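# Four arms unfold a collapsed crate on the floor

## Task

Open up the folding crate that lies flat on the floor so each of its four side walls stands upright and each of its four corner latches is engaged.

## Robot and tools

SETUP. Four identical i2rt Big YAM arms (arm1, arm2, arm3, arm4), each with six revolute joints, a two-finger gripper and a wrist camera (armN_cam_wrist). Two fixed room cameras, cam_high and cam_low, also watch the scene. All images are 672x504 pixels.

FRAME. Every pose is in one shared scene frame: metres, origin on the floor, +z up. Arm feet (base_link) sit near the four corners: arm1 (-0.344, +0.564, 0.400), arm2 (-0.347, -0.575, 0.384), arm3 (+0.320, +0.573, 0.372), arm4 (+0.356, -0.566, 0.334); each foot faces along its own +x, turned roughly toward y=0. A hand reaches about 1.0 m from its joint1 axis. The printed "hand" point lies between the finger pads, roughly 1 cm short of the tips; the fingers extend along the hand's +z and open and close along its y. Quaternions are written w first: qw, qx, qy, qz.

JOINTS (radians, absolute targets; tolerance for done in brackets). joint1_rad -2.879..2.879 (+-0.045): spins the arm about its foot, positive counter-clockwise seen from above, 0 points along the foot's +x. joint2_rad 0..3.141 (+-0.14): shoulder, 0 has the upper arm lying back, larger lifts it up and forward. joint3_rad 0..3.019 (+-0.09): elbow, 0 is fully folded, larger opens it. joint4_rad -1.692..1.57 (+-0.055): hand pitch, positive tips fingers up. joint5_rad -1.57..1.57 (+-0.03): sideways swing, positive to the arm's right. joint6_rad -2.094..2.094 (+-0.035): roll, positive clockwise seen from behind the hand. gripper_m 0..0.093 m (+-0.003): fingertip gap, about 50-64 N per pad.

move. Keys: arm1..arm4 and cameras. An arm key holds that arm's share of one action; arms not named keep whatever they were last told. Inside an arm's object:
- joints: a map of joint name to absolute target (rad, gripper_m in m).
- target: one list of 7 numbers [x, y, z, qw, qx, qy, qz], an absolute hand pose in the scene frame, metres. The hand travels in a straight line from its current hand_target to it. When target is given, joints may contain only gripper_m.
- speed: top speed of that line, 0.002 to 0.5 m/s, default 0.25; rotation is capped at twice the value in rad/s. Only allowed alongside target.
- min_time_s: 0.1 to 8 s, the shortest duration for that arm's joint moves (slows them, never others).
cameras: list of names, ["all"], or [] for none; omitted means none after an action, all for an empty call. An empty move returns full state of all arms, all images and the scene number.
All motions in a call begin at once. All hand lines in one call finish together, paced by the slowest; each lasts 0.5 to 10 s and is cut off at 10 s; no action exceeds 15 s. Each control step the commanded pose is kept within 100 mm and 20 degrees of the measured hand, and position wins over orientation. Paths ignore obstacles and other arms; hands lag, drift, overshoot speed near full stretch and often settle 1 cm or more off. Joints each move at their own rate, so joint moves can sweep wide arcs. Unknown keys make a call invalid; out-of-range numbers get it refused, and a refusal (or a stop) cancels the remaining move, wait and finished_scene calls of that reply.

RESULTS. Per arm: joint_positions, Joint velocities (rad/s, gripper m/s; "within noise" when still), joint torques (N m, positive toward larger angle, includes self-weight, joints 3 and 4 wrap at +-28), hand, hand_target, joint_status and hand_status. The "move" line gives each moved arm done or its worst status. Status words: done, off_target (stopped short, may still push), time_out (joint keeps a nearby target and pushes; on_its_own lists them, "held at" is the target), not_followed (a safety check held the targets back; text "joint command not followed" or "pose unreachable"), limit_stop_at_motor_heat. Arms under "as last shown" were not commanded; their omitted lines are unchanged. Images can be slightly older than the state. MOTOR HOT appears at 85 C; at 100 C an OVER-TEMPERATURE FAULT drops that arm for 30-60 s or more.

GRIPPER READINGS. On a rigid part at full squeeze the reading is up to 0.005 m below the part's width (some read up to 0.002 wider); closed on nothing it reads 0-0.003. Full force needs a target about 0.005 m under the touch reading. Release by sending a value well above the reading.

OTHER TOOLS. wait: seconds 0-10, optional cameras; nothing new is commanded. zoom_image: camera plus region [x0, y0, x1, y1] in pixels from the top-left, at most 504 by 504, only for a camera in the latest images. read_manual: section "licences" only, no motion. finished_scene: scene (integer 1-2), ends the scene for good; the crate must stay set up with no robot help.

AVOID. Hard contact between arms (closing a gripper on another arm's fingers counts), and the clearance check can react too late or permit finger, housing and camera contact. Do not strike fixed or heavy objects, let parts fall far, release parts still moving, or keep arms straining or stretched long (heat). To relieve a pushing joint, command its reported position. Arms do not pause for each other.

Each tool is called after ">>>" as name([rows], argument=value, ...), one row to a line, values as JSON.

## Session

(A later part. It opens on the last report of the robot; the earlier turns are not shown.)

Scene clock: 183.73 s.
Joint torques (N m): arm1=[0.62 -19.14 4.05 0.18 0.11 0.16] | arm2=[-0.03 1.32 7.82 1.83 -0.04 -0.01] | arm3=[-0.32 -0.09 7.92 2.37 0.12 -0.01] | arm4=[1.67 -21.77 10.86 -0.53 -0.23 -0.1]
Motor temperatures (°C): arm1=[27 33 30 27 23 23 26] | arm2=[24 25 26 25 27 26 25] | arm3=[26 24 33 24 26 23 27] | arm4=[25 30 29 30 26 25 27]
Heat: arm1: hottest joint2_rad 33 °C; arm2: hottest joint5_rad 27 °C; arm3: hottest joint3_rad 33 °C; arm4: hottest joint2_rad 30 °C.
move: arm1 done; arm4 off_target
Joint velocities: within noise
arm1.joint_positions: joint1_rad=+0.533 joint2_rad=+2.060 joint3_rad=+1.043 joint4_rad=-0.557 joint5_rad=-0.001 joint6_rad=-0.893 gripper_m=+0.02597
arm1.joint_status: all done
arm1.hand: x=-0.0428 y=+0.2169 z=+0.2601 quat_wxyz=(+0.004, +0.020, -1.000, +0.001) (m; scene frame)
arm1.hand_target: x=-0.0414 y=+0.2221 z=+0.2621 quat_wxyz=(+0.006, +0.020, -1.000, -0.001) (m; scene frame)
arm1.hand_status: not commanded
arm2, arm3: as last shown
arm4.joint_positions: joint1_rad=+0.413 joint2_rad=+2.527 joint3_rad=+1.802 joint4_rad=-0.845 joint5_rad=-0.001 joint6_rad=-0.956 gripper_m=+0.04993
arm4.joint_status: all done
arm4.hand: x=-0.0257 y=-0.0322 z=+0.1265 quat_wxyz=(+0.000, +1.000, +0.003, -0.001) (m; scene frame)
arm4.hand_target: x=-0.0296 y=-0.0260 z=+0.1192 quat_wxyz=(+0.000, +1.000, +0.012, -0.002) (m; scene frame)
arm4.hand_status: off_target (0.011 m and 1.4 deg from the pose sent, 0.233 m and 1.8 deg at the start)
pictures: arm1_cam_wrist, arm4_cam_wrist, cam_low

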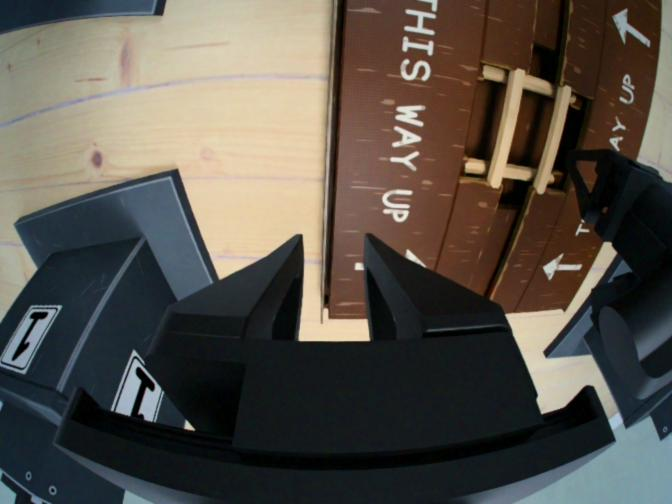

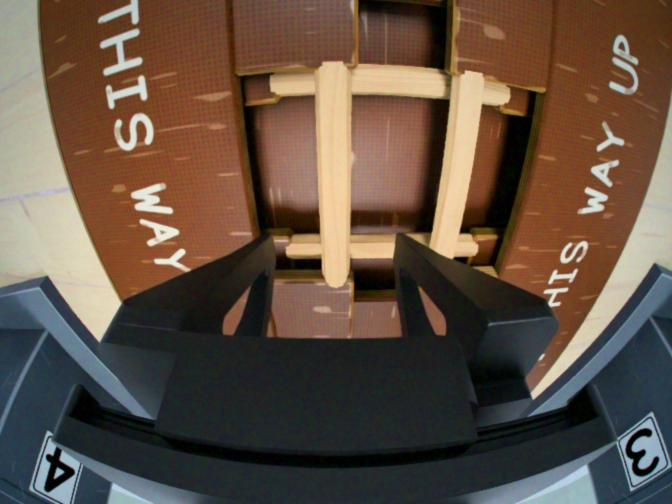

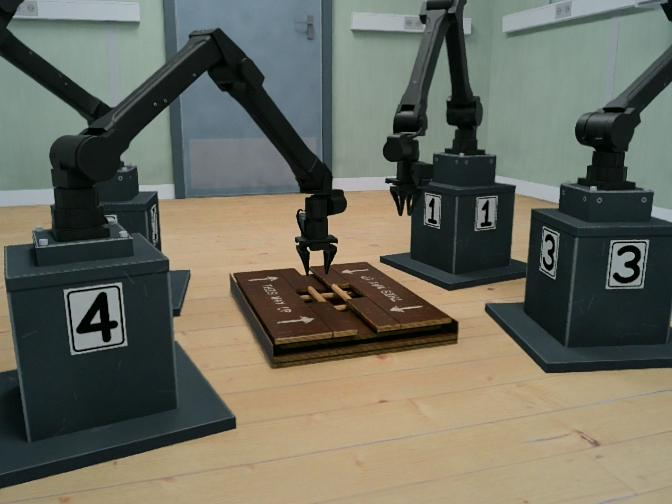

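>>> move(arm4={"target": [-0.031, -0.0245, 0.040, 0, 0.9999, 0.0157, 0], "speed": 0.1}, cameras=["arm4_cam_wrist"])

>>> move(arm4={"joints": {"gripper_m": 0.0}}, cameras=["arm4_cam_wrist", "cam_low"])

Scene clock: 192.07 s.
Joint torques (N m): arm1=[0.73 -19.78 3.85 0.29 0.11 0.16] | arm2=[-0.09 1.26 7.8 1.83 -0.04 -0.01] | arm3=[-1.03 -0.32 7.79 2.45 0.14 0] | arm4=[1.73 -22.3 10.14 0.18 -0.11 -0.11]
Motor temperatures (°C): arm1=[27 33 30 27 23 23 25] | arm2=[24 25 26 25 27 26 25] | arm3=[26 24 33 24 26 23 27] | arm4=[25 30 30 30 26 25 27]
Heat: arm1: hottest joint2_rad 33 °C; arm2: hottest joint5_rad 27 °C; arm3: hottest joint3_rad 33 °C; arm4: hottest joint2_rad 30 °C.
move: arm4 off_target
Joint velocities: within noise
arm1, arm2, arm3: as last shown
arm4.joint_positions: joint1_rad=+0.409 joint2_rad=+2.688 joint3_rad=+1.893 joint4_rad=-0.790 joint5_rad=-0.001 joint6_rad=-0.964 gripper_m=+0.04993
arm4.joint_status: not commanded
arm4.hand: x=-0.0228 y=-0.0311 z=+0.0490 quat_wxyz=(+0.006, +1.000, +0.005, +0.004) (m; scene frame)
arm4.hand_target: x=-0.0277 y=-0.0239 z=+0.0402 quat_wxyz=(+0.000, +1.000, +0.014, +0.000) (m; scene frame)
arm4.hand_status: off_target (0.014 m and 1.5 deg from the pose sent, 0.087 m and 1.4 deg at the start)
pictures: arm4_cam_wrist

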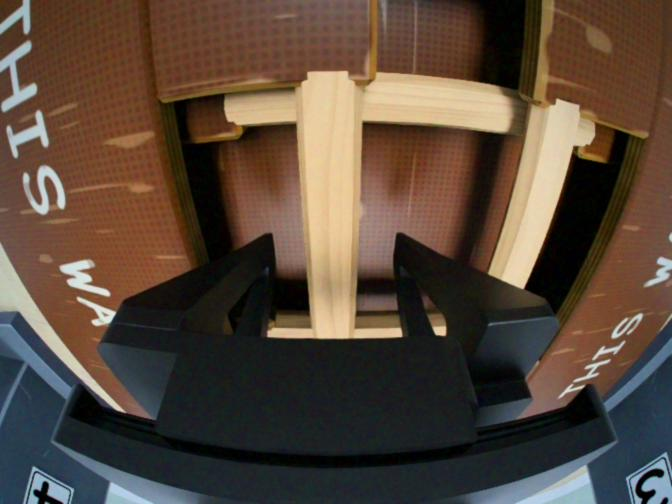

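Scene clock: 192.67 s.
Joint torques (N m): arm1=[0.62 -19.78 4.07 0.31 0.09 0.14] | arm2=[-0.09 1.2 7.8 1.81 -0.04 -0.01] | arm3=[-0.79 0.38 7.73 2.25 0.1 0] | arm4=[1.61 -22.18 10.13 0.2 -0.1 -0.12]
Motor temperatures (°C): arm1=[27 33 30 27 23 23 25] | arm2=[24 25 26 25 27 26 25] | arm3=[26 24 33 24 26 23 27] | arm4=[25 30 30 30 26 25 27]
Heat: arm1: hottest joint2_rad 33 °C; arm2: hottest joint5_rad 27 °C; arm3: hottest joint3_rad 33 °C; arm4: hottest joint2_rad 30 °C.
move: arm4 off_target
Joint velocities: within noise
arm1: as last shown
arm2.joint_positions: joint1_rad=+0.742 joint2_rad=+0.634 joint3_rad=+1.438 joint4_rad=-1.211 joint5_rad=-0.133 joint6_rad=-0.320 gripper_m=+0.09396
arm2.joint_status: not commanded
arm2.hand: x=-0.5071 y=-0.3840 z=+0.9710 quat_wxyz=(-0.284, +0.802, -0.229, -0.472) (m; scene frame)
arm2.hand_target: x=-0.5054 y=-0.3866 z=+0.9838 quat_wxyz=(-0.292, +0.795, -0.226, -0.481) (m; scene frame)
arm2.hand_status: not commanded
arm3.joint_positions: joint1_rad=+0.368 joint2_rad=+0.623 joint3_rad=+1.401 joint4_rad=-1.238 joint5_rad=-0.070 joint6_rad=+0.635 gripper_m=+0.09396
arm3.joint_status: not commanded
arm3.hand: x=+0.3681 y=+0.3300 z=+0.9365 quat_wxyz=(-0.499, -0.717, -0.455, +0.173) (m; scene frame)
arm3.hand_target: x=+0.3677 y=+0.3328 z=+0.9460 quat_wxyz=(-0.508, -0.712, -0.452, +0.176) (m; scene frame)
arm3.hand_status: not commanded
arm4.joint_positions: joint1_rad=+0.410 joint2_rad=+2.688 joint3_rad=+1.893 joint4_rad=-0.792 joint5_rad=-0.001 joint6_rad=-0.973 gripper_m=+0.01716
arm4.joint_status: gripper_m off_target (ended at +0.01718, target +0.00000)
arm4.hand: x=-0.0234 y=-0.0320 z=+0.0490 quat_wxyz=(+0.007, +1.000, +0.010, +0.004) (m; scene frame)
arm4.hand_target: x=-0.0284 y=-0.0246 z=+0.0402 quat_wxyz=(+0.000, +1.000, +0.018, +0.000) (m; scene frame)
arm4.hand_status: not commanded
pictures: arm4_cam_wrist, cam_low

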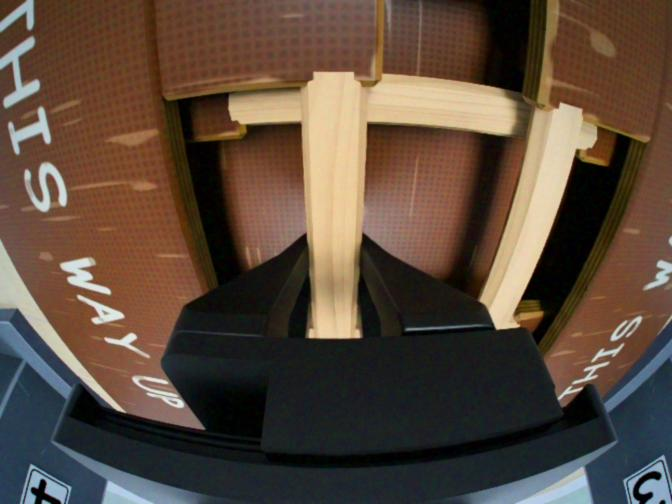

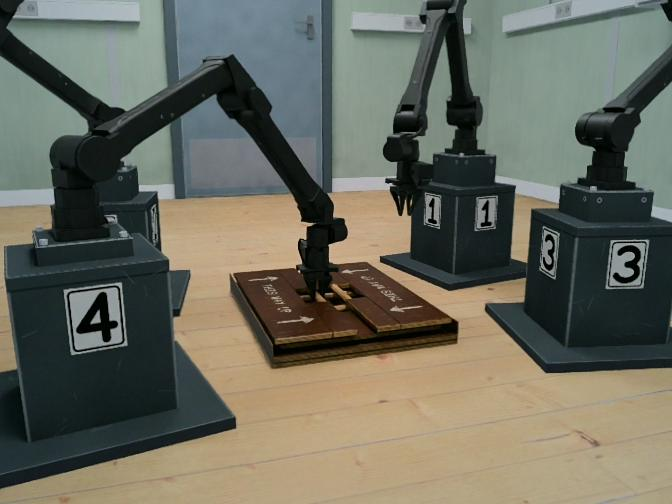

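>>> move(arm4={"target": [-0.028, -0.043, 0.140, 0, 0.9999, 0.0157, 0], "speed": 0.1})

>>> move(arm4={"target": [-0.026, -0.092, 0.214, 0, 0.9999, 0.0157, 0], "speed": 0.1}, cameras=["arm4_cam_wrist"])

Scene clock: 195.77 s.
Joint torques (N m): arm1=[0.62 -19.78 3.78 0.06 0.13 0.17] | arm2=[-0.15 1.26 7.79 1.83 -0.04 -0.01] | arm3=[-1.08 -0.26 7.91 2.35 0.13 0] | arm4=[2.37 -27.58 6.6 -1.48 -0.36 0.14]
Motor temperatures (°C): arm1=[27 33 30 27 23 23 25] | arm2=[24 25 26 25 27 26 25] | arm3=[26 24 33 24 26 23 27] | arm4=[25 30 30 30 26 25 27]
Heat: arm1: hottest joint2_rad 33 °C; arm2: hottest joint5_rad 27 °C; arm3: hottest joint3_rad 33 °C; arm4: hottest joint2_rad 30 °C.
move: arm4 off_target
Joint velocities: within noise
arm1, arm2, arm3: as last shown
arm4.joint_positions: joint1_rad=+0.418 joint2_rad=+2.535 joint3_rad=+1.774 joint4_rad=-0.805 joint5_rad=+0.007 joint6_rad=-0.967 gripper_m=+0.01658
arm4.joint_status: not commanded
arm4.hand: x=-0.0231 y=-0.0386 z=+0.1139 quat_wxyz=(-0.004, +1.000, +0.011, +0.001) (m; scene frame)
arm4.hand_target: x=-0.0298 y=-0.0399 z=+0.1391 quat_wxyz=(-0.004, +1.000, +0.013, -0.003) (m; scene frame)
arm4.hand_status: off_target (0.027 m and 0.7 deg from the pose sent, 0.092 m and 1.1 deg at the start)
pictures: none

Scene clock: 197.30 s.
Joint torques (N m): arm1=[0.73 -19.96 3.97 0.08 0.07 0.13] | arm2=[-0.09 1.26 7.82 1.83 -0.04 -0.01] | arm3=[-0.44 0.32 7.8 2.39 0.15 0.01] | arm4=[2.73 -26.11 6.42 -2.26 -0.54 0.21]
Motor temperatures (°C): arm1=[27 33 30 27 23 23 25] | arm2=[24 25 26 25 27 26 25] | arm3=[26 24 33 24 26 23 27] | arm4=[25 30 30 30 26 25 27]
Heat: arm1: hottest joint2_rad 33 °C; arm2: hottest joint5_rad 27 °C; arm3: hottest joint3_rad 33 °C; arm4: hottest joint2_rad 30 °C.
move: arm4 off_target
Joint velocities: arm1=[within noise] | arm2=[within noise] | arm3=[within noise] | arm4=[-0.015 -0.005 -0.012 0.012 -0.154 0.022 0]
arm1, arm2, arm3: as last shown
arm4.joint_positions: joint1_rad=+0.458 joint2_rad=+2.326 joint3_rad=+1.584 joint4_rad=-0.816 joint5_rad=+0.013 joint6_rad=-0.933 gripper_m=+0.01669
arm4.joint_status: not commanded
arm4.hand: x=-0.0220 y=-0.0803 z=+0.1881 quat_wxyz=(-0.009, +1.000, +0.014, +0.001) (m; scene frame)
arm4.hand_target: x=-0.0260 y=-0.0907 z=+0.2127 quat_wxyz=(+0.000, +1.000, +0.015, +0.001) (m; scene frame)
arm4.hand_status: off_target (0.029 m and 1.1 deg from the pose sent, 0.113 m and 0.7 deg at the start)
pictures: arm4_cam_wrist

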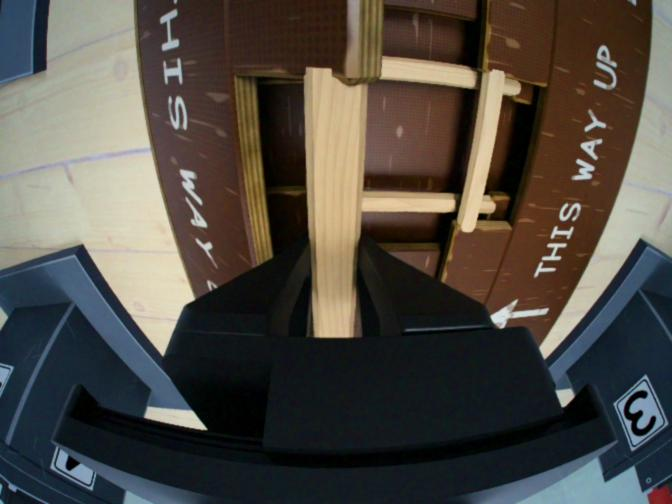

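>>> move(arm4={"target": [-0.0245, -0.147, 0.245, 0, 0.9999, 0.0157, 0], "speed": 0.1})

>>> move(arm4={"target": [-0.0235, -0.190, 0.2515, 0, 0.9999, 0.0157, 0], "speed": 0.1}, cameras=["arm4_cam_wrist", "cam_low"])

Scene clock: 200.60 s.
Joint torques (N m): arm1=[0.15 -19.43 3.93 0.17 0.1 0.17] | arm2=[-0.09 1.26 7.82 1.81 -0.04 -0.01] | arm3=[-0.5 0.15 7.76 2.48 0.12 0.02] | arm4=[2.9 -22.89 6.3 -1.16 -0.55 0.21]
Motor temperatures (°C): arm1=[27 33 30 27 23 23 25] | arm2=[24 25 26 25 27 26 25] | arm3=[26 24 33 24 26 23 27] | arm4=[25 30 29 30 26 25 27]
Heat: arm1: hottest joint2_rad 33 °C; arm2: hottest joint5_rad 27 °C; arm3: hottest joint3_rad 33 °C; arm4: hottest joint2_rad 30 °C.
move: arm4 off_target
Joint velocities: within noise
arm1, arm2, arm3: as last shown
arm4.joint_positions: joint1_rad=+0.514 joint2_rad=+2.170 joint3_rad=+1.420 joint4_rad=-0.816 joint5_rad=+0.013 joint6_rad=-0.877 gripper_m=+0.01629
arm4.joint_status: not commanded
arm4.hand: x=-0.0203 y=-0.1350 z=+0.2313 quat_wxyz=(-0.006, +1.000, +0.014, +0.003) (m; scene frame)
arm4.hand_target: x=-0.0246 y=-0.1463 z=+0.2447 quat_wxyz=(+0.000, +1.000, +0.016, +0.000) (m; scene frame)
arm4.hand_status: off_target (0.019 m and 0.8 deg from the pose sent, 0.088 m and 1.1 deg at the start)
pictures: none

Scene clock: 201.67 s.
Joint torques (N m): arm1=[0.67 -19.14 3.84 0.21 0.12 0.14] | arm2=[-0.09 1.26 7.8 1.81 -0.04 -0.01] | arm3=[-0.91 0.15 7.8 2.4 0.11 0] | arm4=[3.72 -21.13 5.45 -1.29 -0.84 0.29]
Motor temperatures (°C): arm1=[27 33 30 27 23 23 25] | arm2=[24 25 26 25 27 26 25] | arm3=[26 24 33 24 26 23 27] | arm4=[25 30 29 30 26 25 27]
Heat: arm1: hottest joint2_rad 33 °C; arm2: hottest joint5_rad 27 °C; arm3: hottest joint3_rad 33 °C; arm4: hottest joint2_rad 30 °C.
move: arm4 off_target
Joint velocities: within noise
arm1, arm2, arm3: as last shown
arm4.joint_positions: joint1_rad=+0.556 joint2_rad=+2.090 joint3_rad=+1.316 joint4_rad=-0.770 joint5_rad=+0.022 joint6_rad=-0.832 gripper_m=+0.01625
arm4.joint_status: not commanded
arm4.hand: x=-0.0202 y=-0.1671 z=+0.2452 quat_wxyz=(-0.017, +1.000, +0.012, -0.001) (m; scene frame)
arm4.hand_target: x=-0.0241 y=-0.1883 z=+0.2523 quat_wxyz=(-0.002, +1.000, +0.016, -0.001) (m; scene frame)
arm4.hand_status: off_target (0.024 m and 2.0 deg from the pose sent, 0.059 m and 0.8 deg at the start)
pictures: arm4_cam_wrist, cam_low

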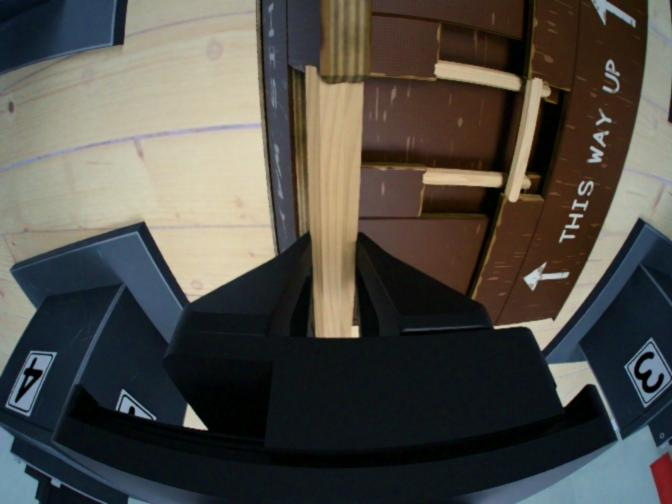

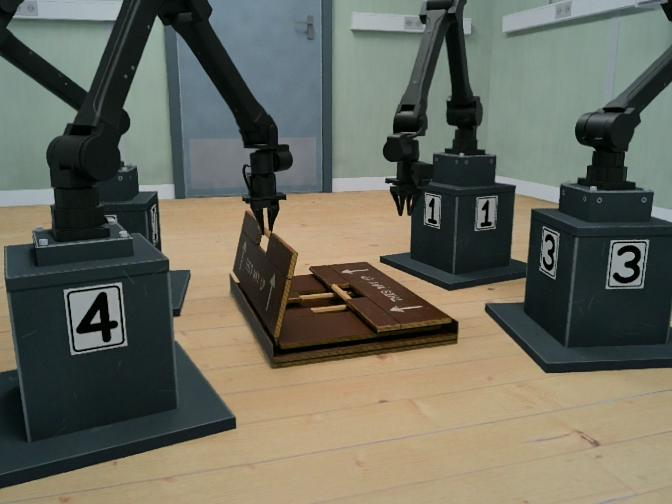

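>>> move(arm4={"target": [-0.023, -0.225, 0.246, 0, 0.9999, 0.0157, 0], "speed": 0.08}, cameras=["arm4_cam_wrist", "cam_low"])

Scene clock: 204.10 s.
Joint torques (N m): arm1=[0.79 -19.49 3.79 0.2 0.11 0.2] | arm2=[-0.03 1.26 7.83 1.83 -0.04 -0.01] | arm3=[-0.97 0.03 7.8 2.47 0.12 -0.02] | arm4=[4.6 -18.84 4.78 -1.22 -1.22 0.35]
Motor temperatures (°C): arm1=[27 33 30 27 23 23 25] | arm2=[24 25 26 25 27 26 25] | arm3=[26 24 33 24 26 23 27] | arm4=[25 30 29 30 26 25 27]
Heat: arm1: hottest joint2_rad 33 °C; arm2: hottest joint5_rad 27 °C; arm3: hottest joint3_rad 33 °C; arm4: hottest joint2_rad 30 °C.
move: arm4 off_target
Joint velocities: within noise
arm1, arm2, arm3: as last shown
arm4.joint_positions: joint1_rad=+0.591 joint2_rad=+2.038 joint3_rad=+1.234 joint4_rad=-0.721 joint5_rad=+0.034 joint6_rad=-0.795 gripper_m=+0.01625
arm4.joint_status: not commanded
arm4.hand: x=-0.0191 y=-0.1921 z=+0.2501 quat_wxyz=(-0.029, +1.000, +0.011, -0.005) (m; scene frame)
arm4.hand_target: x=-0.0218 y=-0.2237 z=+0.2462 quat_wxyz=(-0.001, +1.000, +0.019, +0.001) (m; scene frame)
arm4.hand_status: off_target (0.033 m and 3.4 deg from the pose sent, 0.058 m and 2.0 deg at the start)
pictures: arm4_cam_wrist, cam_low

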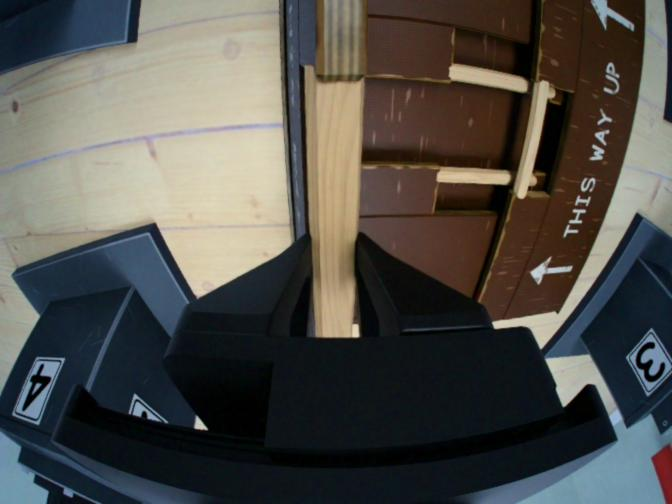

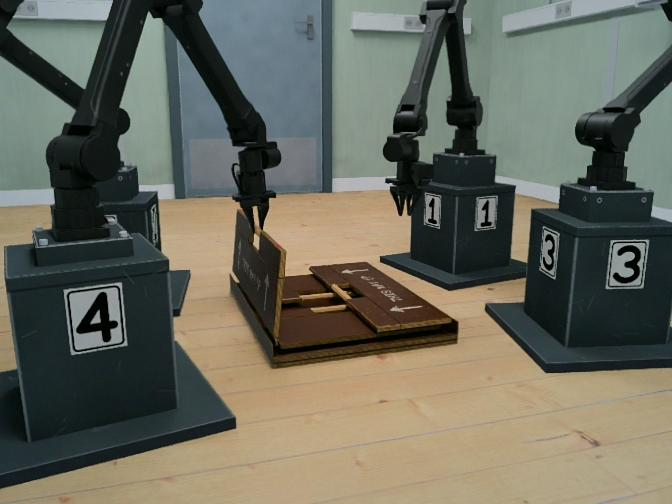

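>>> move(arm4={"target": [-0.022, -0.250, 0.244, 0, 0.9999, 0.0157, 0], "speed": 0.08}, cameras=["arm4_cam_wrist", "cam_low"])

Scene clock: 210.13 s.
Joint torques (N m): arm1=[0.67 -19.31 3.96 0.14 0.08 0.13] | arm2=[-0.15 1.26 7.79 1.83 -0.04 -0.01] | arm3=[-0.21 0.15 7.88 2.14 0.09 0] | arm4=[4.95 -17.55 4.56 -0.94 -1.38 0.41]
Motor temperatures (°C): arm1=[27 33 30 27 23 23 25] | arm2=[24 25 27 25 27 26 25] | arm3=[26 24 33 24 26 23 27] | arm4=[25 31 29 30 27 25 27]
Heat: arm1: hottest joint2_rad 33 °C; arm2: hottest joint3_rad 27 °C; arm3: hottest joint3_rad 33 °C; arm4: hottest joint2_rad 31 °C.
move: arm4 off_target
Joint velocities: within noise
arm1.joint_positions: joint1_rad=+0.533 joint2_rad=+2.060 joint3_rad=+1.043 joint4_rad=-0.557 joint5_rad=-0.001 joint6_rad=-0.893 gripper_m=+0.02597
arm1.joint_status: not commanded
arm1.hand: x=-0.0428 y=+0.2169 z=+0.2601 quat_wxyz=(+0.004, +0.020, -1.000, +0.001) (m; scene frame)
arm1.hand_target: x=-0.0414 y=+0.2221 z=+0.2621 quat_wxyz=(+0.006, +0.020, -1.000, -0.001) (m; scene frame)
arm1.hand_status: not commanded
arm2, arm3: as last shown
arm4.joint_positions: joint1_rad=+0.623 joint2_rad=+2.002 joint3_rad=+1.179 joint4_rad=-0.696 joint5_rad=+0.039 joint6_rad=-0.760 gripper_m=+0.01629
arm4.joint_status: not commanded
arm4.hand: x=-0.0191 y=-0.2142 z=+0.2529 quat_wxyz=(-0.032, +0.999, +0.010, -0.006) (m; scene frame)
arm4.hand_target: x=-0.0212 y=-0.2482 z=+0.2449 quat_wxyz=(-0.001, +1.000, +0.016, +0.001) (m; scene frame)
arm4.hand_status: off_target (0.037 m and 3.7 deg from the pose sent, 0.058 m and 3.4 deg at the start)
pictures: arm4_cam_wrist, cam_low

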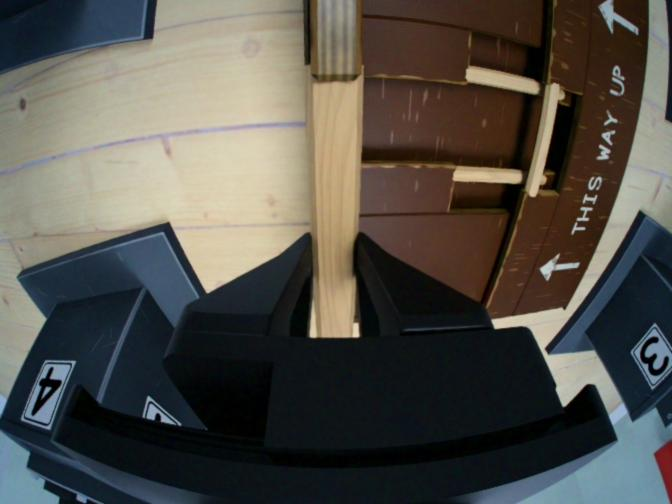

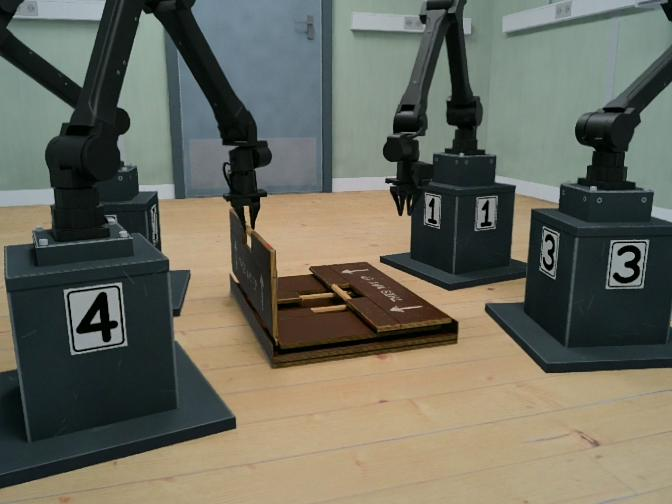

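>>> zoom_image(camera="cam_low", region=[210, 180, 470, 370])

Scaled by 1.938 from the camera's 672x504 image, which has a finer 960x720 frame.

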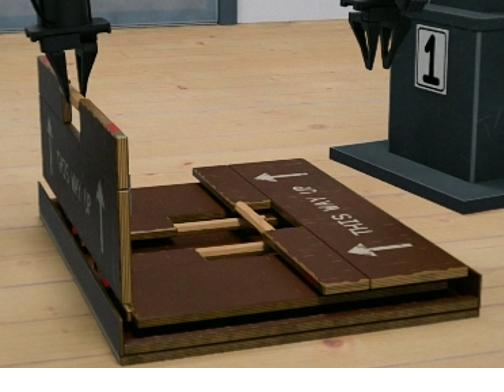

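>>> move(arm1={"target": [-0.026, 0.015, 0.105, 0, -0.0157, 0.9999, 0], "speed": 0.2, "joints": {"gripper_m": 0.05}}, cameras=["arm1_cam_wrist"])

Scene clock: 215.30 s.
Joint torques (N m): arm1=[-1.26 -24.64 7.92 0.17 0 -0.1] | arm2=[-0.03 1.2 7.82 1.84 -0.04 -0.01] | arm3=[-0.73 0.38 7.77 2.3 0.13 0.01] | arm4=[4.95 -17.49 4.57 -0.95 -1.38 0.42]
Motor temperatures (°C): arm1=[27 33 30 27 23 23 25] | arm2=[24 25 27 25 27 26 25] | arm3=[26 24 33 24 26 23 27] | arm4=[25 30 29 30 27 25 27]
Heat: arm1: hottest joint2_rad 33 °C; arm2: hottest joint3_rad 27 °C; arm3: hottest joint3_rad 33 °C; arm4: hottest joint2_rad 30 °C.
move: arm1 off_target
Joint velocities: within noise
arm1.joint_positions: joint1_rad=+0.347 joint2_rad=+2.646 joint3_rad=+1.749 joint4_rad=-0.689 joint5_rad=-0.009 joint6_rad=-1.055 gripper_m=+0.04994
arm1.joint_status: all done
arm1.hand: x=-0.0297 y=+0.0276 z=+0.1053 quat_wxyz=(+0.003, +0.008, -1.000, -0.006) (m; scene frame)
arm1.hand_target: x=-0.0264 y=+0.0165 z=+0.1035 quat_wxyz=(-0.001, +0.013, -1.000, -0.001) (m; scene frame)
arm1.hand_status: off_target (0.013 m and 1.2 deg from the pose sent, 0.255 m and 0.6 deg at the start)
arm2, arm3, arm4: as last shown
pictures: arm1_cam_wrist

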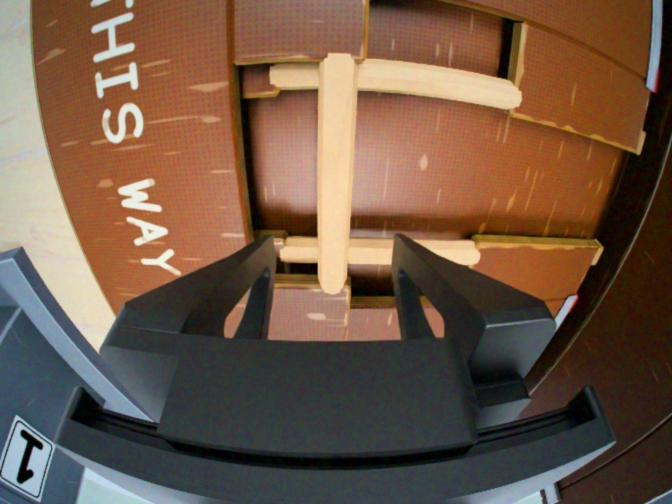

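>>> move(arm1={"target": [-0.025, 0.014, 0.034, 0, -0.0157, 0.9999, 0], "speed": 0.1}, cameras=["arm1_cam_wrist"])

>>> move(arm1={"joints": {"gripper_m": 0.0}}, cameras=["arm1_cam_wrist"])

Scene clock: 217.90 s.
Joint torques (N m): arm1=[-0.38 -24.23 7.66 0.84 0.07 -0.05] | arm2=[-0.03 1.26 7.82 1.83 -0.04 -0.01] | arm3=[-0.73 0.56 7.75 2.43 0.13 0] | arm4=[4.89 -17.49 4.56 -0.95 -1.38 0.42]
Motor temperatures (°C): arm1=[27 33 30 27 23 23 25] | arm2=[24 25 27 25 27 26 25] | arm3=[26 24 33 24 26 23 27] | arm4=[25 30 29 30 28 25 27]
Heat: arm1: hottest joint2_rad 33 °C; arm2: hottest joint3_rad 27 °C; arm3: hottest joint3_rad 33 °C; arm4: hottest joint2_rad 30 °C.
move: arm1 off_target
Joint velocities: within noise
arm1.joint_positions: joint1_rad=+0.349 joint2_rad=+2.808 joint3_rad=+1.868 joint4_rad=-0.661 joint5_rad=-0.009 joint6_rad=-1.055 gripper_m=+0.04994
arm1.joint_status: not commanded
arm1.hand: x=-0.0300 y=+0.0289 z=+0.0356 quat_wxyz=(+0.007, +0.009, -1.000, -0.012) (m; scene frame)
arm1.hand_target: x=-0.0244 y=+0.0151 z=+0.0348 quat_wxyz=(+0.000, +0.014, -1.000, +0.001) (m; scene frame)
arm1.hand_status: off_target (0.016 m and 1.8 deg from the pose sent, 0.073 m and 1.2 deg at the start)
arm2.joint_positions: joint1_rad=+0.742 joint2_rad=+0.634 joint3_rad=+1.438 joint4_rad=-1.211 joint5_rad=-0.133 joint6_rad=-0.320 gripper_m=+0.09396
arm2.joint_status: not commanded
arm2.hand: x=-0.5071 y=-0.3840 z=+0.9710 quat_wxyz=(-0.284, +0.802, -0.229, -0.472) (m; scene frame)
arm2.hand_target: x=-0.5054 y=-0.3866 z=+0.9838 quat_wxyz=(-0.292, +0.795, -0.226, -0.481) (m; scene frame)
arm2.hand_status: not commanded
arm3.joint_positions: joint1_rad=+0.368 joint2_rad=+0.623 joint3_rad=+1.401 joint4_rad=-1.238 joint5_rad=-0.070 joint6_rad=+0.635 gripper_m=+0.09396
arm3.joint_status: not commanded
arm3.hand: x=+0.3681 y=+0.3300 z=+0.9365 quat_wxyz=(-0.499, -0.717, -0.455, +0.173) (m; scene frame)
arm3.hand_target: x=+0.3677 y=+0.3328 z=+0.9460 quat_wxyz=(-0.508, -0.712, -0.452, +0.176) (m; scene frame)
arm3.hand_status: not commanded
arm4: as last shown
pictures: arm1_cam_wrist

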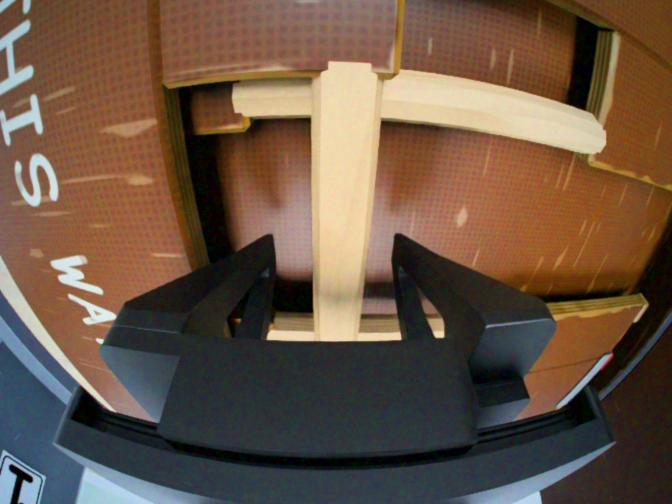

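Scene clock: 218.67 s.
Joint torques (N m): arm1=[-0.26 -25.17 7.2 0.77 -0.11 -0.12] | arm2=[-0.09 1.26 7.8 1.81 -0.04 -0.01] | arm3=[-0.85 0.26 7.8 2.44 0.09 -0.01] | arm4=[4.95 -17.49 4.56 -0.94 -1.39 0.42]
Motor temperatures (°C): arm1=[27 33 30 27 23 23 25] | arm2=[24 25 27 25 27 26 25] | arm3=[26 24 33 24 26 23 27] | arm4=[25 30 29 30 28 25 27]
Heat: arm1: hottest joint2_rad 33 °C; arm2: hottest joint3_rad 27 °C; arm3: hottest joint3_rad 33 °C; arm4: hottest joint2_rad 30 °C.
move: arm1 off_target
Joint velocities: within noise
arm1.joint_positions: joint1_rad=+0.349 joint2_rad=+2.809 joint3_rad=+1.871 joint4_rad=-0.658 joint5_rad=-0.010 joint6_rad=-1.044 gripper_m=+0.01706
arm1.joint_status: gripper_m off_target (ended at +0.01709, target +0.00000)
arm1.hand: x=-0.0289 y=+0.0276 z=+0.0353 quat_wxyz=(+0.005, +0.003, -1.000, -0.010) (m; scene frame)
arm1.hand_target: x=-0.0241 y=+0.0154 z=+0.0345 quat_wxyz=(-0.002, +0.013, -1.000, +0.000) (m; scene frame)
arm1.hand_status: not commanded
arm2, arm3, arm4: as last shown
pictures: arm1_cam_wrist

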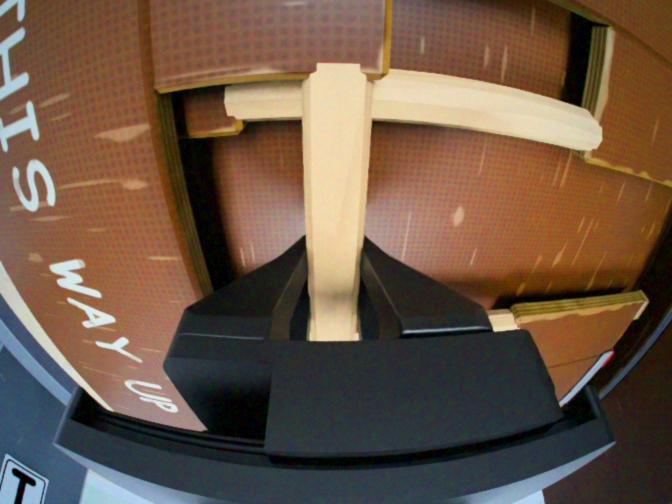

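>>> move(arm1={"target": [-0.0245, 0.033, 0.127, 0, -0.0157, 0.9999, 0], "speed": 0.12})

>>> move(arm1={"target": [-0.0255, 0.079, 0.198, 0, -0.0157, 0.9999, 0], "speed": 0.12})

>>> move(arm1={"target": [-0.0275, 0.136, 0.2345, 0, -0.0157, 0.9999, 0], "speed": 0.12}, cameras=["arm1_cam_wrist", "cam_low"])

Scene clock: 223.80 s.
Joint torques (N m): arm1=[0.03 -29.86 4.25 -1.01 0.18 -0.12] | arm2=[-0.09 1.26 7.82 1.81 -0.04 -0.01] | arm3=[-0.73 -0.21 7.91 2.4 0.12 0.01] | arm4=[4.95 -17.49 4.56 -0.95 -1.39 0.42]
Motor temperatures (°C): arm1=[27 34 30 27 23 23 25] | arm2=[24 25 27 25 27 26 25] | arm3=[26 24 33 24 26 23 27] | arm4=[25 30 29 30 28 25 28]
Heat: arm1: hottest joint2_rad 34 °C; arm2: hottest joint3_rad 27 °C; arm3: hottest joint3_rad 33 °C; arm4: hottest joint2_rad 30 °C.
move: arm1 off_target
Joint velocities: within noise
arm1.joint_positions: joint1_rad=+0.352 joint2_rad=+2.645 joint3_rad=+1.713 joint4_rad=-0.640 joint5_rad=-0.016 joint6_rad=-1.032 gripper_m=+0.01641
arm1.joint_status: not commanded
arm1.hand: x=-0.0295 y=+0.0353 z=+0.0979 quat_wxyz=(-0.004, -0.001, -1.000, -0.001) (m; scene frame)
arm1.hand_target: x=-0.0223 y=+0.0313 z=+0.1255 quat_wxyz=(-0.004, +0.015, -1.000, +0.002) (m; scene frame)
arm1.hand_status: off_target (0.030 m and 2.0 deg from the pose sent, 0.092 m and 1.9 deg at the start)
arm2, arm3, arm4: as last shown
pictures: none

Scene clock: 225.17 s.
Joint torques (N m): arm1=[0.03 -29.51 3.79 -1.52 0.12 -0.12] | arm2=[-0.09 1.26 7.8 1.81 -0.04 -0.01] | arm3=[-0.73 0.38 7.87 2.52 0.14 -0.01] | arm4=[4.95 -17.49 4.56 -0.95 -1.39 0.42]
Motor temperatures (°C): arm1=[27 34 30 27 23 23 25] | arm2=[24 25 27 25 27 26 25] | arm3=[26 24 33 24 26 23 27] | arm4=[25 30 29 30 28 25 28]
Heat: arm1: hottest joint2_rad 34 °C; arm2: hottest joint3_rad 27 °C; arm3: hottest joint3_rad 33 °C; arm4: hottest joint2_rad 30 °C.
move: arm1 off_target
Joint velocities: within noise
arm1.joint_positions: joint1_rad=+0.389 joint2_rad=+2.439 joint3_rad=+1.500 joint4_rad=-0.629 joint5_rad=-0.001 joint6_rad=-1.000 gripper_m=+0.01679
arm1.joint_status: not commanded
arm1.hand: x=-0.0306 y=+0.0748 z=+0.1680 quat_wxyz=(+0.002, +0.001, -1.000, +0.004) (m; scene frame)
arm1.hand_target: x=-0.0265 y=+0.0770 z=+0.1968 quat_wxyz=(+0.003, +0.016, -1.000, +0.003) (m; scene frame)
arm1.hand_status: off_target (0.031 m and 1.7 deg from the pose sent, 0.109 m and 2.0 deg at the start)
arm2, arm3, arm4: as last shown
pictures: none

Scene clock: 226.37 s.
Joint torques (N m): arm1=[0.91 -26.64 3.55 -0.72 0.1 -0.11] | arm2=[-0.03 1.26 7.8 1.81 -0.03 -0.01] | arm3=[-0.97 -0.09 7.82 2.4 0.11 0.04] | arm4=[4.95 -17.55 4.56 -0.95 -1.38 0.42]
Motor temperatures (°C): arm1=[27 34 30 27 23 23 26] | arm2=[24 25 27 25 27 26 25] | arm3=[26 24 33 24 26 23 27] | arm4=[25 30 29 30 28 25 28]
Heat: arm1: hottest joint2_rad 34 °C; arm2: hottest joint3_rad 27 °C; arm3: hottest joint3_rad 33 °C; arm4: hottest joint2_rad 30 °C.
move: arm1 off_target
Joint velocities: within noise
arm1.joint_positions: joint1_rad=+0.442 joint2_rad=+2.277 joint3_rad=+1.305 joint4_rad=-0.607 joint5_rad=-0.007 joint6_rad=-0.943 gripper_m=+0.01668
arm1.joint_status: not commanded
arm1.hand: x=-0.0320 y=+0.1324 z=+0.2119 quat_wxyz=(+0.002, +0.000, -1.000, -0.002) (m; scene frame)
arm1.hand_target: x=-0.0283 y=+0.1353 z=+0.2337 quat_wxyz=(+0.001, +0.016, -1.000, +0.000) (m; scene frame)
arm1.hand_status: off_target (0.023 m and 1.9 deg from the pose sent, 0.090 m and 1.7 deg at the start)
arm2, arm3, arm4: as last shown
pictures: arm1_cam_wrist, cam_low

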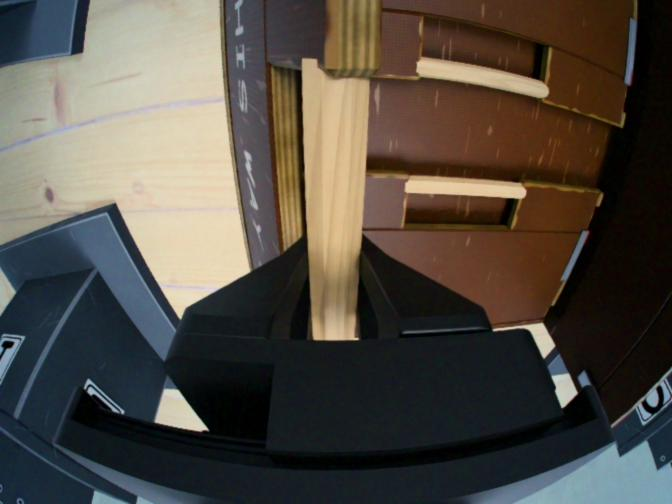

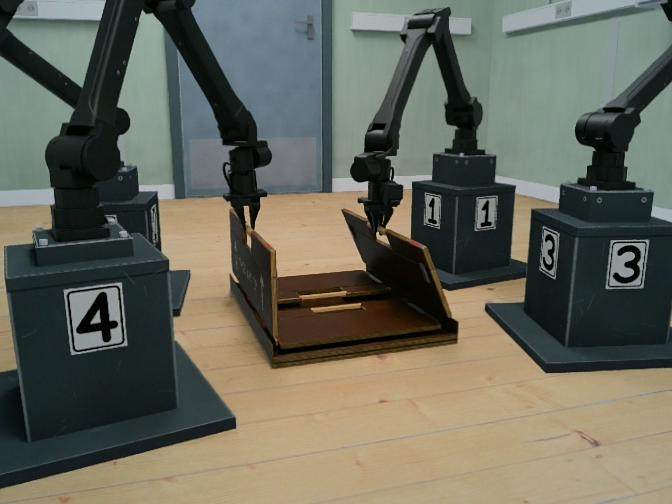

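>>> move(arm1={"target": [-0.029, 0.178, 0.2385, 0, -0.0157, 0.9999, 0], "speed": 0.1})

>>> move(arm1={"target": [-0.030, 0.208, 0.2365, 0, -0.0157, 0.9999, 0], "speed": 0.1})

>>> move(arm1={"target": [-0.031, 0.240, 0.2345, 0, -0.0157, 0.9999, 0], "speed": 0.1}, cameras=["all"])

Scene clock: 232.63 s.
Joint torques (N m): arm1=[0.85 -24.88 2.43 -0.98 -0.27 0.01] | arm2=[-0.03 1.32 7.8 1.8 -0.04 -0.01] | arm3=[-0.32 0.21 7.9 2.48 0.12 0.02] | arm4=[4.95 -17.49 4.56 -0.95 -1.39 0.42]
Motor temperatures (°C): arm1=[27 34 30 27 23 23 26] | arm2=[24 25 27 25 27 26 25] | arm3=[26 24 33 24 26 23 27] | arm4=[25 30 29 30 28 25 28]
Heat: arm1: hottest joint2_rad 34 °C; arm2: hottest joint3_rad 27 °C; arm3: hottest joint3_rad 33 °C; arm4: hottest joint2_rad 30 °C.
move: arm1 off_target
Joint velocities: within noise
arm1.joint_positions: joint1_rad=+0.476 joint2_rad=+2.211 joint3_rad=+1.201 joint4_rad=-0.540 joint5_rad=+0.000 joint6_rad=-0.908 gripper_m=+0.01667
arm1.joint_status: not commanded
arm1.hand: x=-0.0320 y=+0.1596 z=+0.2228 quat_wxyz=(-0.003, -0.001, -1.000, +0.011) (m; scene frame)
arm1.hand_target: x=-0.0323 y=+0.1738 z=+0.2383 quat_wxyz=(-0.001, +0.010, -1.000, +0.001) (m; scene frame)
arm1.hand_status: off_target (0.024 m and 2.3 deg from the pose sent, 0.053 m and 1.9 deg at the start)
arm2, arm3, arm4: as last shown
pictures: none

Scene clock: 233.67 s.
Joint torques (N m): arm1=[2.67 -22.83 1.99 -1.16 -0.68 0.11] | arm2=[-0.03 1.26 7.82 1.81 -0.04 -0.01] | arm3=[-0.79 0.21 7.73 2.35 0.14 0.01] | arm4=[4.95 -17.55 4.56 -0.94 -1.38 0.42]
Motor temperatures (°C): arm1=[27 34 30 27 23 23 26] | arm2=[24 25 27 25 27 26 25] | arm3=[26 24 33 24 26 23 27] | arm4=[25 30 29 30 29 25 28]
Heat: arm1: hottest joint2_rad 34 °C; arm2: hottest joint3_rad 27 °C; arm3: hottest joint3_rad 33 °C; arm4: hottest joint2_rad 30 °C.
move: arm1 off_target
Joint velocities: within noise
arm1.joint_positions: joint1_rad=+0.507 joint2_rad=+2.171 joint3_rad=+1.127 joint4_rad=-0.491 joint5_rad=+0.011 joint6_rad=-0.879 gripper_m=+0.01677
arm1.joint_status: not commanded
arm1.hand: x=-0.0326 y=+0.1820 z=+0.2271 quat_wxyz=(-0.004, +0.000, -1.000, +0.020) (m; scene frame)
arm1.hand_target: x=-0.0307 y=+0.2073 z=+0.2355 quat_wxyz=(+0.001, +0.016, -1.000, +0.000) (m; scene frame)
arm1.hand_status: off_target (0.028 m and 3.0 deg from the pose sent, 0.050 m and 2.3 deg at the start)
arm2, arm3: as last shown
arm4.joint_positions: joint1_rad=+0.623 joint2_rad=+2.002 joint3_rad=+1.179 joint4_rad=-0.696 joint5_rad=+0.039 joint6_rad=-0.760 gripper_m=+0.01629
arm4.joint_status: not commanded
arm4.hand: x=-0.0191 y=-0.2142 z=+0.2529 quat_wxyz=(-0.032, +0.999, +0.010, -0.006) (m; scene frame)
arm4.hand_target: x=-0.0212 y=-0.2482 z=+0.2449 quat_wxyz=(-0.001, +1.000, +0.016, +0.001) (m; scene frame)
arm4.hand_status: not commanded
pictures: none

Scene clock: 234.67 s.
Joint torques (N m): arm1=[3.19 -21.89 1.26 -1.01 -0.92 0.09] | arm2=[-0.09 1.26 7.82 1.83 -0.04 -0.01] | arm3=[-0.62 -0.03 7.82 2.39 0.14 0.04] | arm4=[4.95 -17.49 4.55 -0.95 -1.39 0.42]
Motor temperatures (°C): arm1=[27 34 30 27 23 23 26] | arm2=[24 25 27 25 27 26 25] | arm3=[26 24 33 24 26 23 27] | arm4=[25 30 29 30 29 25 28]
Heat: arm1: hottest joint2_rad 34 °C; arm2: hottest joint3_rad 27 °C; arm3: hottest joint3_rad 33 °C; arm4: hottest joint2_rad 30 °C.
move: arm1 off_target
Joint velocities: within noise
arm1.joint_positions: joint1_rad=+0.542 joint2_rad=+2.137 joint3_rad=+1.057 joint4_rad=-0.443 joint5_rad=+0.019 joint6_rad=-0.842 gripper_m=+0.01691
arm1.joint_status: not commanded
arm1.hand: x=-0.0330 y=+0.2067 z=+0.2292 quat_wxyz=(-0.006, -0.001, -1.000, +0.027) (m; scene frame)
arm1.hand_target: x=-0.0317 y=+0.2376 z=+0.2340 quat_wxyz=(+0.000, +0.015, -1.000, +0.001) (m; scene frame)
arm1.hand_status: off_target (0.034 m and 3.7 deg from the pose sent, 0.058 m and 3.0 deg at the start)
arm2, arm3, arm4: as last shown
pictures: arm1_cam_wrist, arm2_cam_wrist, arm3_cam_wrist, arm4_cam_wrist, cam_high, cam_low

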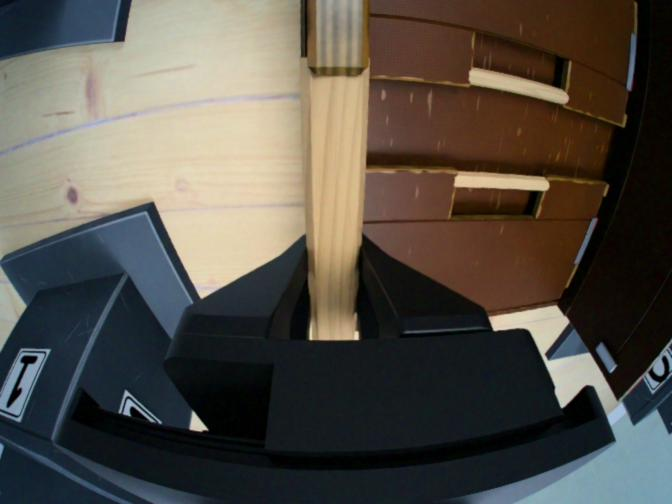

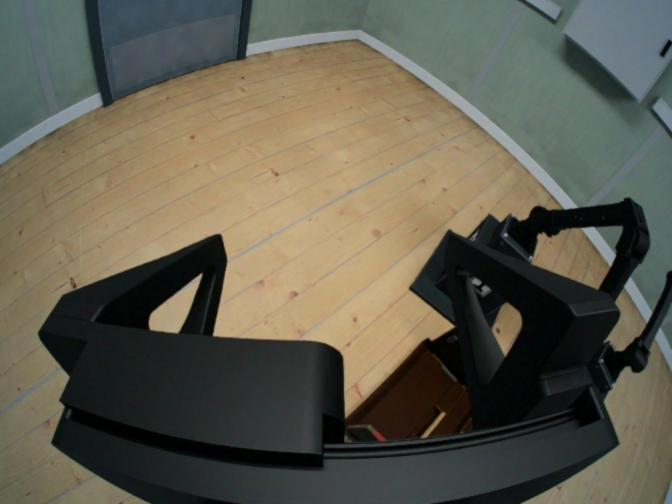

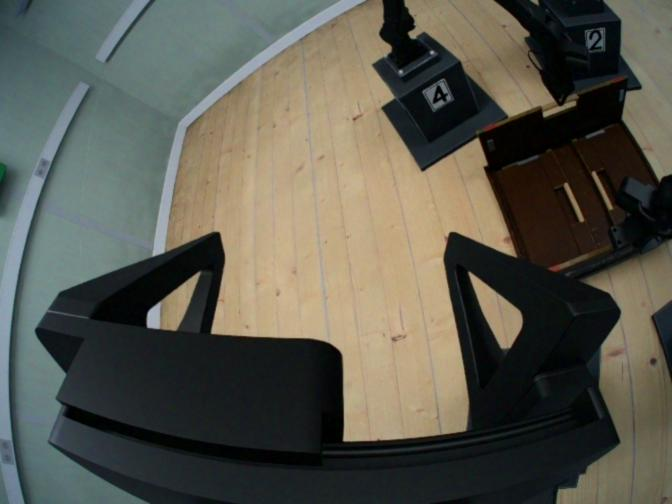

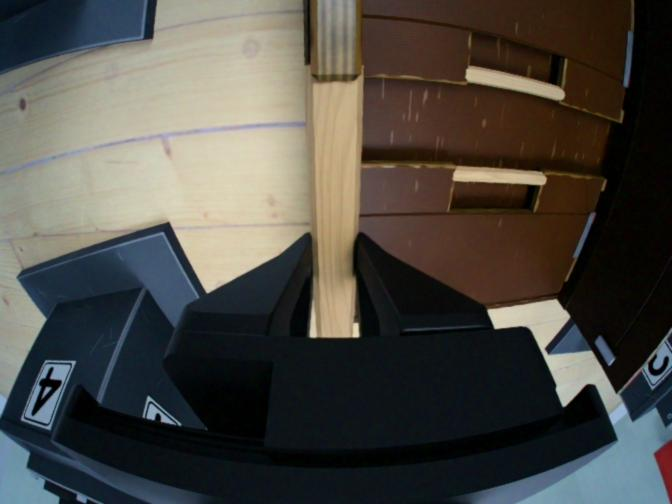

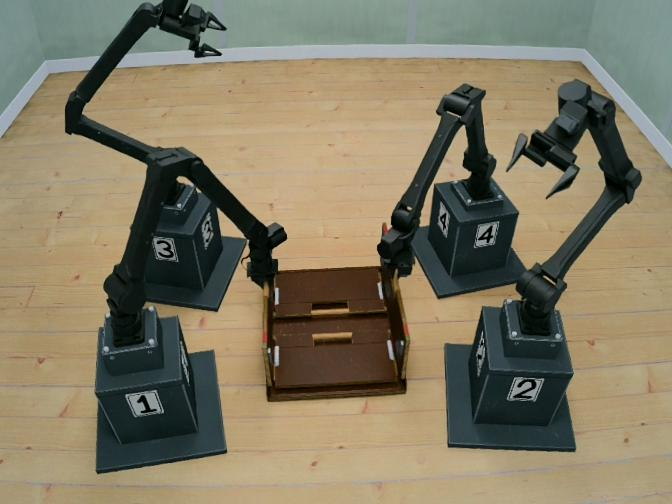

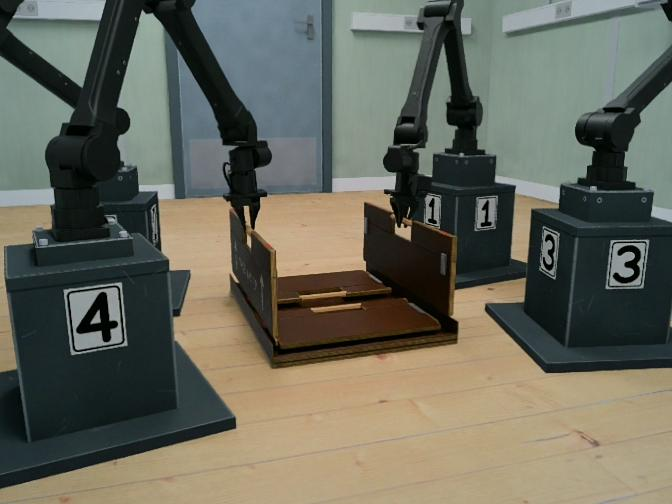

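>>> zoom_image(camera="cam_low", region=[210, 180, 470, 370])

>>> zoom_image(camera="cam_high", region=[245, 240, 425, 410])

Scaled by 1.938 from the camera's 672x504 image, which has a finer 960x720 frame.

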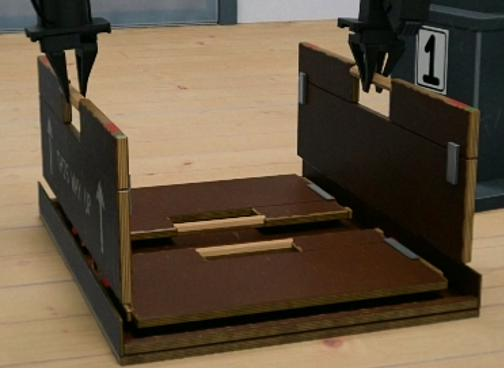

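Scaled by 2.800 from the camera's 672x504 image, which has a finer 960x720 frame.

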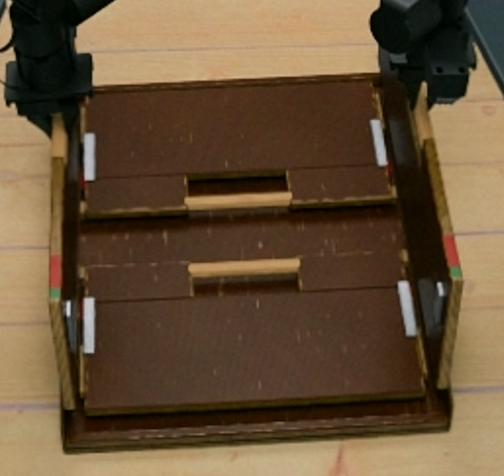

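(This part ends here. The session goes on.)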